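# Place the strawberry cake in the white basket

## Task

Get the strawberry cake inside the white basket without noticeably shifting the basket or the other items, and finish with neither robot arm (cables included) in contact with any of them.

## Robot and tools

Robot: two six-joint arms, left_arm and right_arm, each ending in a two-finger parallel gripper. Calibrated base poses in the scene frame: left_arm at (-0.026, +0.301, 0) m, quat_wxyz (+1.000, 0, 0, +0.015); right_arm at (+0.053, -0.333, 0) m, quat_wxyz (+1.000, 0, 0, +0.005).

Scene frame: origin at table-top height, halfway between the nominal bases; +x points out over the table, +z up, left_arm sits on the +y side. Arm names do not match left/right in camera images. end_effector_position (metres) and end_effector_quat_wxyz are reported in this frame; the position is the point between the finger pads, roughly 1 cm short of the tips, and can be a few cm off, more when reaching far. The fingers point along the gripper's +z and separate along its y.

Row format (used by execute_actions and move): one flat list of 14 numbers, each within [-1, 1], always for both arms: left waist, shoulder, elbow, wrist pitch, wrist yaw, wrist roll, left opening, then the same seven for right_arm. The six joint numbers are offsets, not poses: they count from the arm's Joint targets as reported at the start of that action or call, never from the previous row. Scale: 1.0 equals 2.224 rad for waist, shoulder and elbow, and 8.485 rad for wrist pitch, wrist yaw and wrist roll, so divide a wanted change in radians by that factor. Opening is absolute: +1 fully open, -1 shut; values between send the fingers to where grip_measured reads that number. Joint 0 keeps that joint's target; to keep a gripper unchanged resend its current opening (0 is itself a half-open command).

Wrist yaw is sign-flipped relative to the URDF in everything sent and reported. Joint ranges (URDF signs): waist -2.618 to 3.054, shoulder 0.000 to 3.142, elbow 0.000 to 3.142, wrist pitch -1.571 to 1.571, wrist yaw -1.571 to 1.571, wrist roll -2.094 to 2.094. True limits may differ by up to 0.059 rad. An action asking any joint more than 0.059 rad beyond its range is rejected for both arms; if the first action of a call fails this or is malformed, the whole call is rejected. Per step, each joint target is kept within 0.339 rad (first three joints) or 2.2 rad (wrist joints) of the measured angle, and targets that would put a gripper over 200 mm from where it is are scaled back.

Tools:
- execute_actions(actions, cameras): actions is a list of actions; each action is a table of up to 15 rows, one row per 1/30 s step, lasting 15 steps (0.5 s); a shorter table repeats its final row. An empty list just reports state and images. cameras picks images (omit/null/["all"] for all, [] for none).
- move(target, speed, blend, opening_speed, blocking, cameras): target is one 14-number row or a list of up to 15 rows, every row an offset from the same Joint targets at call start. All joints interpolate together, so grippers travel on curves, with no collision avoidance. speed: rad/s for the joint with the longest travel, 0.01 to 12.57, default 0.5 (one value or one per target). blend: corner rounding in rad for lists. opening_speed: gripper rate per second on the -1..1 scale, at least 0.2; use a slow value on the soft cake. The first row's openings start at once; later rows' openings apply after arriving and settling. Result adds a move: line (done, off_target, moving, held, fault; limits=held if steps were withheld). done does not mean nothing is touched.
- wait(seconds 0 to 10): lets time pass holding commands; a running move continues.
- stop(): brakes a running move.
- zoom_image(camera, region [x0, y0, x1, y1] pixels, at most 504 by 504): enlarges part of that camera's latest image.
- read_manual(section "licences"): licence text only.
- finished_scene(scene): ends the current scene with its number (1 to 3); irreversible.

Cameras: cam_head_left, cam_head_right, cam_left_wrist, cam_right_wrist, each 672x504.

Result lines: Joint positions (rad, joint order above, then finger gap in m, 0.094 fully open) and Joint velocities; Joint targets (base for the next offsets); Tool commands; grip_measured (opening scale, reads up to ~2.7 mm wide when empty, narrower than a gripped part); grip_effort_nm (gripper motor effort, negative closing, not pad force); Joint torques (N m, first three wrap at ±28); "joint sent to its limit"; "joint command not followed" (clearance check altered targets); "within noise" for still arms; MOTOR HOT and OVER-TEMPERATURE FAULT (arm folds and idles).

Cautions: do not drop the cake or release it while it moves; approach and place gently, without slamming into the table, basket or other items; keep the grippers and arms from pressing on each other; nothing may end up off the table. Close slowly on the cake since it can be squashed. To end a push, command targets back past the measured positions. Avoid long holds with a stretched arm or pushing at an unreachable pose, which heats motors. Objects may get nudged occasionally, so check before finishing. End with both grippers open and clear of cake, basket and everything else.

Each tool is called after ">>>" by a JSON object that holds its "op" and its "data", one argument or row to a line.

## Session

>>> {"op": "execute_actions", "data": {
  "actions": [],
  "cameras": ["cam_head_left"]
}}

Scene clock: 0.00 s.
left_arm: end_effector_position=(+0.3753, +0.2977, +0.1035) grip_measured=+1.000 grip_effort_nm=n/a end_effector_quat_wxyz=(+0.586, +0.042, +0.806, -0.072) | right_arm: end_effector_position=(+0.4622, -0.3357, +0.1305) grip_measured=+1.000 grip_effort_nm=n/a end_effector_quat_wxyz=(+0.634, +0.023, +0.773, -0.029)
Joint positions: left_arm=[0.077 1.568 0.393 0.855 -0.268 0.017 0.094] | right_arm=[0.031 1.561 0.381 0.982 -0.115 0.006 0.094]
Joint velocities: within noise
Joint torques (N m): no reading
Motor temperatures (°C): left_arm=[22 26 23 21 23 19 23] | right_arm=[23 24 24 29 23 21 20]
Heat: left arm: 26 °C; right arm: 29 °C.
Joint targets: left_arm=[0.077 1.563 0.398 0.849 -0.269 0.017] | right_arm=[0.031 1.558 0.384 0.971 -0.116 0.006]
Tool commands: left_gripper/opening=+1.0 right_gripper/opening=+1.0
Images, in order (width x height): cam_head_left 672x504.

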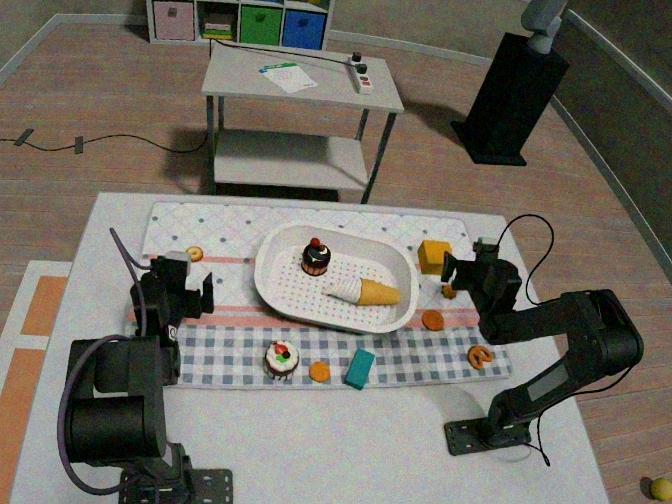

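>>> {"op": "move", "data": {
  "target": [
    [0,0.0809,0.5418,-0.2685,0.0317,-0.002,1,0,0,0,0,0,0,1],
    [-0.3552,0.0809,0.5418,-0.2685,0.0317,-0.002,1,0,0,0,0,0,0,1]
  ],
  "speed": 1.8,
  "blend": 0.3,
  "cameras": ["cam_left_wrist"]
}}

Scene clock: 7.30 s.
left_arm: end_effector_position=(+0.2188, +0.1000, +0.1505) grip_measured=+1.000 grip_effort_nm=-0.002 end_effector_quat_wxyz=(+0.002, +0.339, +0.941, -0.004) | right_arm: end_effector_position=(+0.4622, -0.3357, +0.1305) grip_measured=+1.000 grip_effort_nm=0.027 end_effector_quat_wxyz=(+0.634, +0.023, +0.773, -0.029)
Joint positions: left_arm=[-0.716 1.739 1.578 -1.403 -0.007 0.006 0.094] | right_arm=[0.031 1.561 0.381 0.982 -0.115 0.006 0.094]
Joint velocities: within noise
Joint torques (N m): left_arm=[0.24 -6.99 7.76 0.12 0.06 -0.04] | right_arm=[0.05 -4.79 6.67 1.6 -0.05 0]
Motor temperatures (°C): left_arm=[22 26 24 23 23 19 23] | right_arm=[23 25 25 31 23 21 20]
Heat: left arm: 26 °C; right arm: 31 °C.
Joint targets: left_arm=[-0.713 1.743 1.604 -1.429 0.000 0.000] | right_arm=[0.031 1.558 0.384 0.971 -0.116 0.006]
move: done
Images, in order (width x height): cam_left_wrist 672x504.

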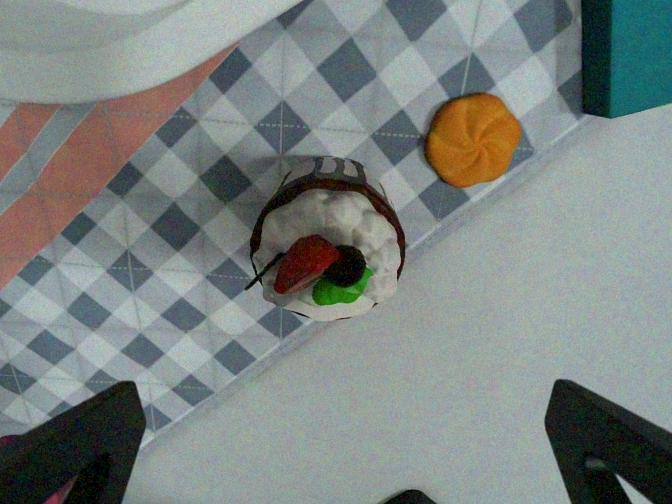

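>>> {"op": "move", "data": {
  "target": [
    [0.0049,0.0027,-0.1097,0.0293,0,0,1,0,0,0,0,0,0,1],
    [0.0049,0.0288,-0.1826,0.0549,0,0,1,0,0,0,0,0,0,1],
    [0.0049,0.0288,-0.1826,0.0549,0,0,0.2,0,0,0,0,0,0,1],
    [0.0049,0,0,0,0,0,0.2,0,0,0,0,0,0,1],
    [0.0787,0.192,0.2028,0.0229,0,0,0.2,0,0,0,0,0,0,1],
    [0.0787,0.2689,0.187,0.0253,0,0,0.2,0,0,0,0,0,0,1]
  ],
  "speed": [0.8,0.6,0.5,0.8,0.7,0.25],
  "blend": [0.03,0,0,0.1,0.03,0],
  "opening_speed": 0.7,
  "cameras": ["cam_left_wrist","cam_head_left"]
}}

Scene clock: 28.60 s.
left_arm: end_effector_position=(+0.3776, +0.0781, +0.0506) grip_measured=+0.406 grip_effort_nm=-1.023 end_effector_quat_wxyz=(+0.021, +0.253, +0.967, -0.006) | right_arm: end_effector_position=(+0.4622, -0.3357, +0.1305) grip_measured=+1.000 grip_effort_nm=0.027 end_effector_quat_wxyz=(+0.634, +0.023, +0.773, -0.029)
Joint positions: left_arm=[-0.536 2.315 2.019 -1.231 -0.002 0.006 0.066] | right_arm=[0.031 1.561 0.381 0.982 -0.115 0.006 0.094]
Joint velocities: within noise
Joint torques (N m): left_arm=[-0.23 -10.32 5.79 0.62 0.01 -0.05] | right_arm=[0.02 -4.81 6.67 1.6 -0.04 0]
Motor temperatures (°C): left_arm=[22 29 25 22 23 19 23] | right_arm=[23 25 26 32 23 21 20]
Heat: left arm: 29 °C; right arm: 32 °C.
Joint targets: left_arm=[-0.538 2.341 2.020 -1.214 0.000 0.000] | right_arm=[0.031 1.558 0.384 0.971 -0.116 0.006]
move: done
Images, in order (width x height): cam_head_left 672x504, cam_left_wrist 672x504.

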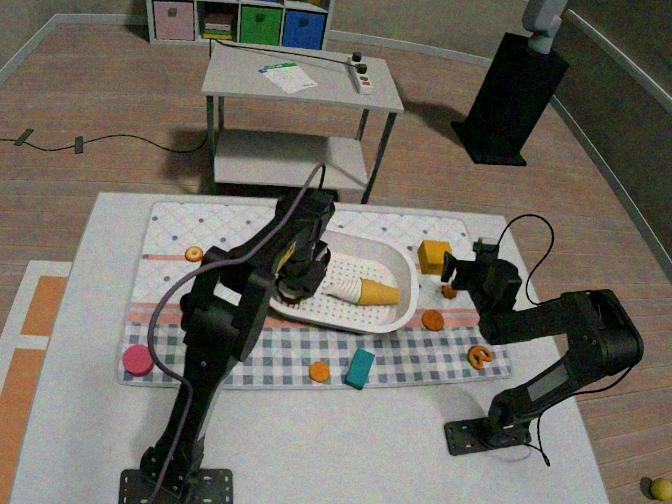

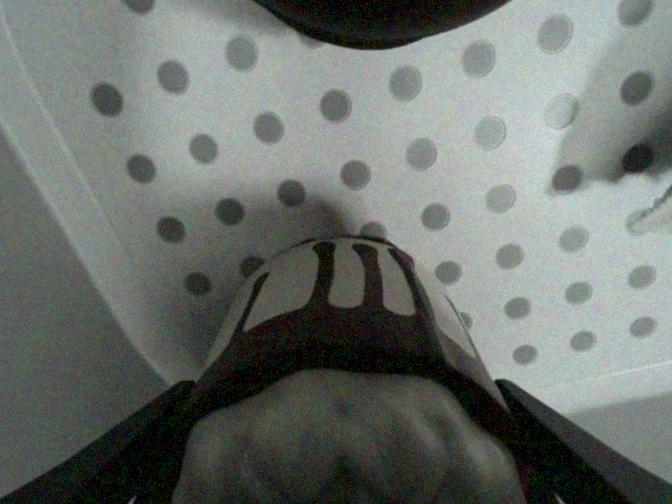

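>>> {"op": "move", "data": {
  "target": [
    [0,-0.006,0,0,0,0,0.2,0,0,0,0,0,0,1],
    [0,-0.006,0,0,0,0,0.95,0,0,0,0,0,0,1],
    [0,-0.0769,0.0157,-0.0025,0,0,0.95,0,0,0,0,0,0,1],
    [0,-0.2433,-0.0989,-0.0101,0,0,0.95,0,0,0,0,0,0,1]
  ],
  "speed": [0.3,0.3,0.35,0.9],
  "blend": [0,0,0.05,0],
  "opening_speed": 0.8,
  "cameras": ["cam_left_wrist","cam_head_left"]
}}

Scene clock: 38.13 s.
left_arm: end_effector_position=(+0.3238, +0.1078, +0.2001) grip_measured=+0.948 grip_effort_nm=0.120 end_effector_quat_wxyz=(+0.146, +0.250, +0.956, -0.038) | right_arm: end_effector_position=(+0.4622, -0.3357, +0.1305) grip_measured=+1.000 grip_effort_nm=0.032 end_effector_quat_wxyz=(+0.634, +0.023, +0.773, -0.029)
Joint positions: left_arm=[-0.536 1.806 1.814 -1.277 -0.002 0.006 0.092] | right_arm=[0.031 1.561 0.381 0.982 -0.115 0.006 0.094]
Joint velocities: within noise
Joint torques (N m): left_arm=[-0.21 -8.83 4.79 0.73 0.02 -0.04] | right_arm=[0.03 -4.81 6.67 1.6 -0.05 0]
Motor temperatures (°C): left_arm=[22 30 25 22 23 19 23] | right_arm=[23 25 26 33 23 21 20]
Heat: left arm: 30 °C; right arm: 33 °C.
Joint targets: left_arm=[-0.538 1.800 1.799 -1.300 0.000 0.000] | right_arm=[0.031 1.558 0.384 0.971 -0.116 0.006]
move: done
Images, in order (width x height): cam_head_left 672x504, cam_left_wrist 672x504.

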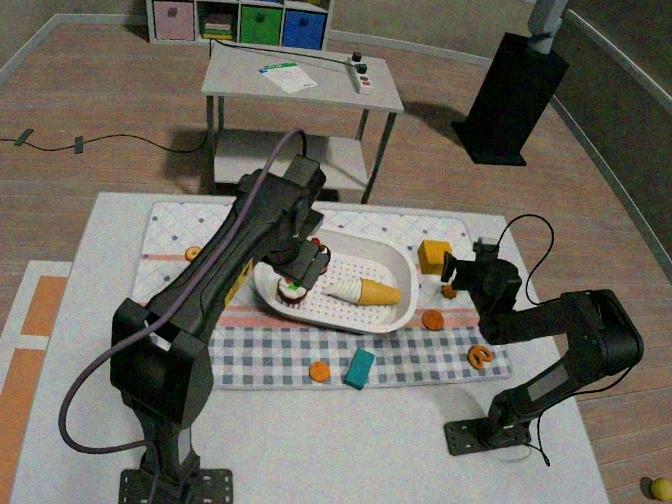

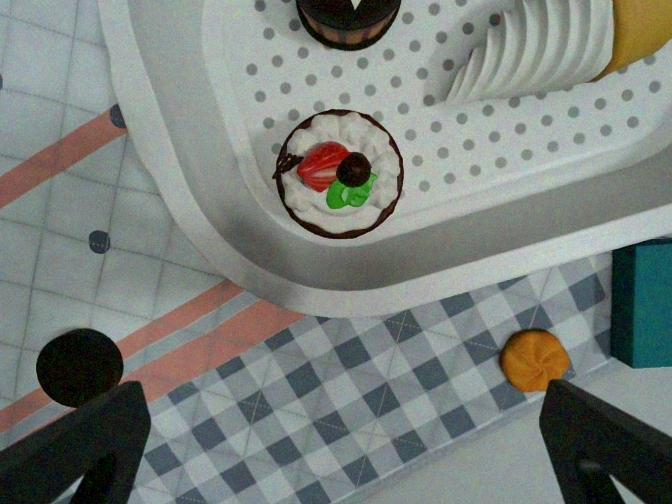

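Done cleanly.

>>> {"op": "finished_scene", "data": {
  "scene": 2
}}

The scene is finished: the task was done.


## Next scene

The same job, from a new start.

>>> {"op": "execute_actions", "data": {
  "actions": [],
  "cameras": ["cam_head_left"]
}}

Scene clock: 0.00 s.
left_arm: end_effector_position=(+0.3701, +0.3334, +0.1050) grip_measured=+1.000 grip_effort_nm=n/a end_effector_quat_wxyz=(+0.593, -0.053, +0.803, +0.032) | right_arm: end_effector_position=(+0.4655, -0.3440, +0.1221) grip_measured=+1.000 grip_effort_nm=n/a end_effector_quat_wxyz=(+0.618, +0.034, +0.785, -0.032)
Joint positions: left_arm=[0.018 1.543 0.359 0.885 0.068 -0.032 0.094] | right_arm=[0.01 1.573 0.405 0.93 -0.111 0.019 0.094]
Joint velocities: within noise
Joint torques (N m): no reading
Motor temperatures (°C): left_arm=[22 24 22 20 23 19 23] | right_arm=[23 22 23 26 23 21 20]
Heat: left arm: 24 °C; right arm: 26 °C.
Joint targets: left_arm=[0.018 1.538 0.364 0.880 0.068 -0.032] | right_arm=[0.010 1.570 0.408 0.918 -0.112 0.019]
Tool commands: left_gripper/opening=+1.0 right_gripper/opening=+1.0
Images, in order (width x height): cam_head_left 672x504.

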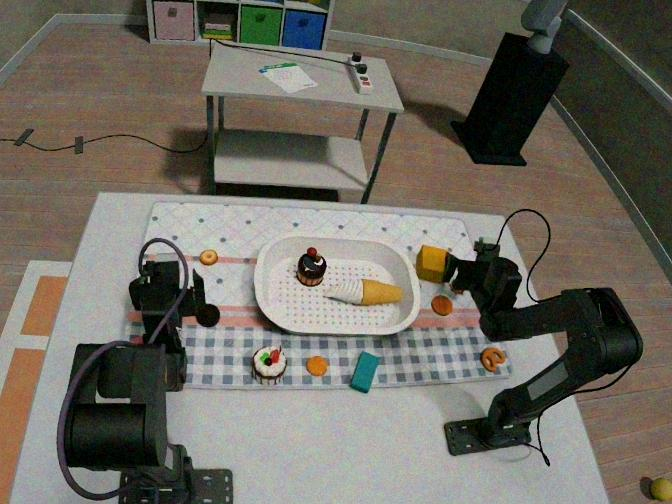

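>>> {"op": "move", "data": {
  "target": [
    [0,0.0526,0.513,-0.2711,-0.008,0.0038,1,0,0,0,0,0,0,1],
    [-0.3116,0.0526,0.513,-0.2711,-0.008,0.0038,1,0,0,0,0,0,0,1]
  ],
  "speed": 1.8,
  "blend": 0.3,
  "cameras": ["cam_left_wrist"]
}}

Scene clock: 7.97 s.
left_arm: end_effector_position=(+0.2085, +0.1251, +0.1510) grip_measured=+1.000 grip_effort_nm=-0.002 end_effector_quat_wxyz=(+0.002, +0.314, +0.949, -0.001) | right_arm: end_effector_position=(+0.4655, -0.3440, +0.1221) grip_measured=+1.000 grip_effort_nm=0.027 end_effector_quat_wxyz=(+0.618, +0.034, +0.785, -0.032)
Joint positions: left_arm=[-0.676 1.649 1.479 -1.396 0 -0.006 0.094] | right_arm=[0.01 1.573 0.405 0.93 -0.111 0.019 0.094]
Joint velocities: within noise
Joint torques (N m): left_arm=[0.14 -6.19 7.62 0.11 0 0.09] | right_arm=[0.05 -5 6.61 1.54 -0.05 -0.01]
Motor temperatures (°C): left_arm=[22 25 22 23 23 19 23] | right_arm=[23 22 23 28 23 21 20]
Heat: left arm: 25 °C; right arm: 28 °C.
Joint targets: left_arm=[-0.675 1.655 1.505 -1.420 0.000 0.000] | right_arm=[0.010 1.570 0.408 0.918 -0.112 0.019]
move: done
Images, in order (width x height): cam_left_wrist 672x504.

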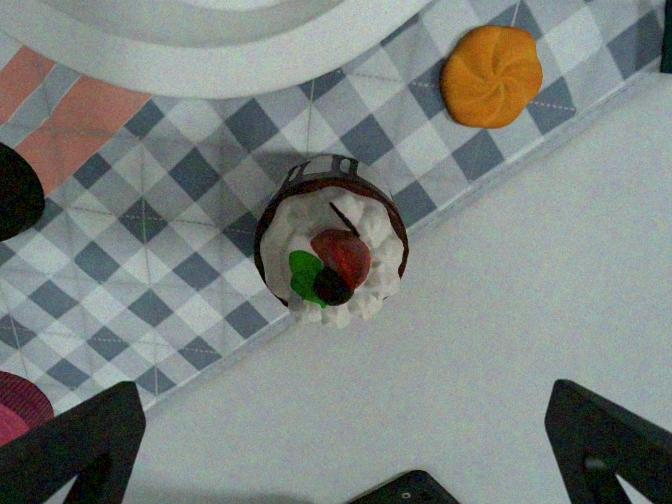

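>>> {"op": "move", "data": {
  "target": [
    [0.0027,0.0045,-0.11,0.0296,0,0,1,0,0,0,0,0,0,1],
    [0.0027,0.0288,-0.183,0.0554,0,0,1,0,0,0,0,0,0,1],
    [0.0027,0.0288,-0.183,0.0554,0,0,0.2,0,0,0,0,0,0,1],
    [0.0027,0,0,0,0,0,0.2,0,0,0,0,0,0,1],
    [0.054,0.1866,0.1799,0.0277,0,0,0.2,0,0,0,0,0,0,1],
    [0.054,0.2644,0.1623,0.0309,0,0,0.2,0,0,0,0,0,0,1]
  ],
  "speed": [0.9,0.6,0.5,0.8,0.7,0.25],
  "blend": [0.03,0,0,0.1,0.03,0],
  "opening_speed": 0.7,
  "cameras": ["cam_left_wrist","cam_head_left"]
}}

Scene clock: 35.70 s.
left_arm: end_effector_position=(+0.3557, +0.0820, +0.0520) grip_measured=+0.406 grip_effort_nm=-1.028 end_effector_quat_wxyz=(+0.020, +0.256, +0.966, -0.003) | right_arm: end_effector_position=(+0.4655, -0.3440, +0.1221) grip_measured=+1.000 grip_effort_nm=0.027 end_effector_quat_wxyz=(+0.618, +0.034, +0.785, -0.032)
Joint positions: left_arm=[-0.555 2.222 1.868 -1.178 0.005 -0.006 0.066] | right_arm=[0.01 1.573 0.405 0.93 -0.111 0.019 0.094]
Joint velocities: within noise
Joint torques (N m): left_arm=[0.01 -10.21 5.39 0.63 -0.03 0.08] | right_arm=[0.03 -5.01 6.61 1.54 -0.05 0]
Motor temperatures (°C): left_arm=[22 26 25 21 23 19 23] | right_arm=[23 23 24 32 23 21 20]
Heat: left arm: 26 °C; right arm: 32 °C.
Joint targets: left_arm=[-0.555 2.243 1.866 -1.158 0.000 0.000] | right_arm=[0.010 1.570 0.408 0.918 -0.112 0.019]
move: done
Images, in order (width x height): cam_head_left 672x504, cam_left_wrist 672x504.

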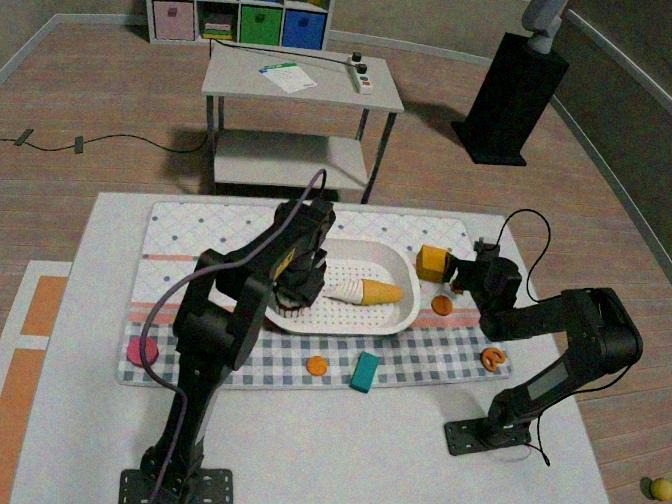

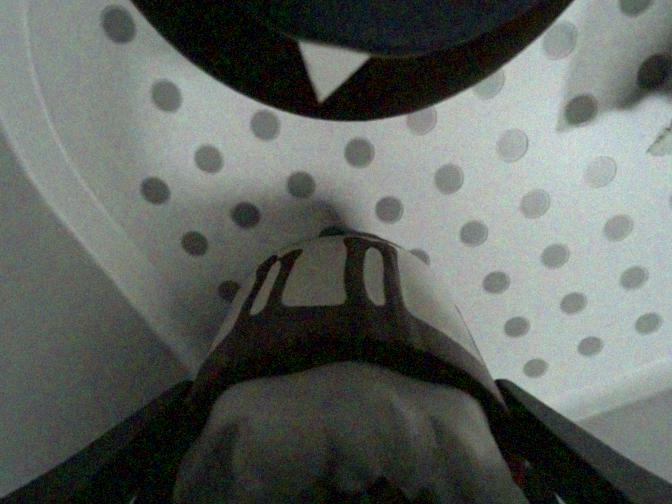

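>>> {"op": "move", "data": {
  "target": [
    [0,-0.005,0,0,0,0,0.2,0,0,0,0,0,0,1],
    [0,-0.005,0,0,0,0,0.95,0,0,0,0,0,0,1],
    [0,-0.0778,0.0175,-0.0032,0,0,0.95,0,0,0,0,0,0,1],
    [0,-0.2217,-0.0522,-0.0167,0,0,0.95,0,0,0,0,0,0,1]
  ],
  "speed": [0.3,0.3,0.35,0.9],
  "blend": [0,0,0.05,0],
  "opening_speed": 0.8,
  "cameras": ["cam_left_wrist"]
}}

Scene clock: 45.90 s.
left_arm: end_effector_position=(+0.3092, +0.1089, +0.2059) grip_measured=+0.948 grip_effort_nm=0.115 end_effector_quat_wxyz=(+0.151, +0.253, +0.955, -0.038) | right_arm: end_effector_position=(+0.4655, -0.3440, +0.1221) grip_measured=+1.000 grip_effort_nm=0.032 end_effector_quat_wxyz=(+0.618, +0.034, +0.785, -0.032)
Joint positions: left_arm=[-0.555 1.748 1.764 -1.275 0.005 -0.005 0.092] | right_arm=[0.01 1.573 0.405 0.93 -0.111 0.019 0.094]
Joint velocities: within noise
Joint torques (N m): left_arm=[0.02 -7.72 4.77 0.72 -0.03 0.08] | right_arm=[0.03 -5.01 6.6 1.54 -0.05 -0.01]
Motor temperatures (°C): left_arm=[22 29 24 21 23 19 23] | right_arm=[23 23 24 32 23 21 20]
Heat: left arm: 29 °C; right arm: 32 °C.
Joint targets: left_arm=[-0.555 1.750 1.750 -1.300 0.000 0.000] | right_arm=[0.010 1.570 0.408 0.918 -0.112 0.019]
move: done
Images, in order (width x height): cam_left_wrist 672x504.

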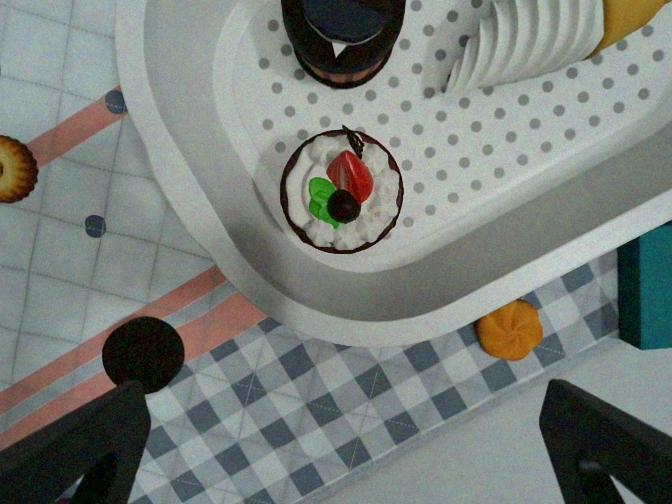

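>>> {"op": "finished_scene", "data": {
  "scene": 3
}}

The scene is finished: the task was done.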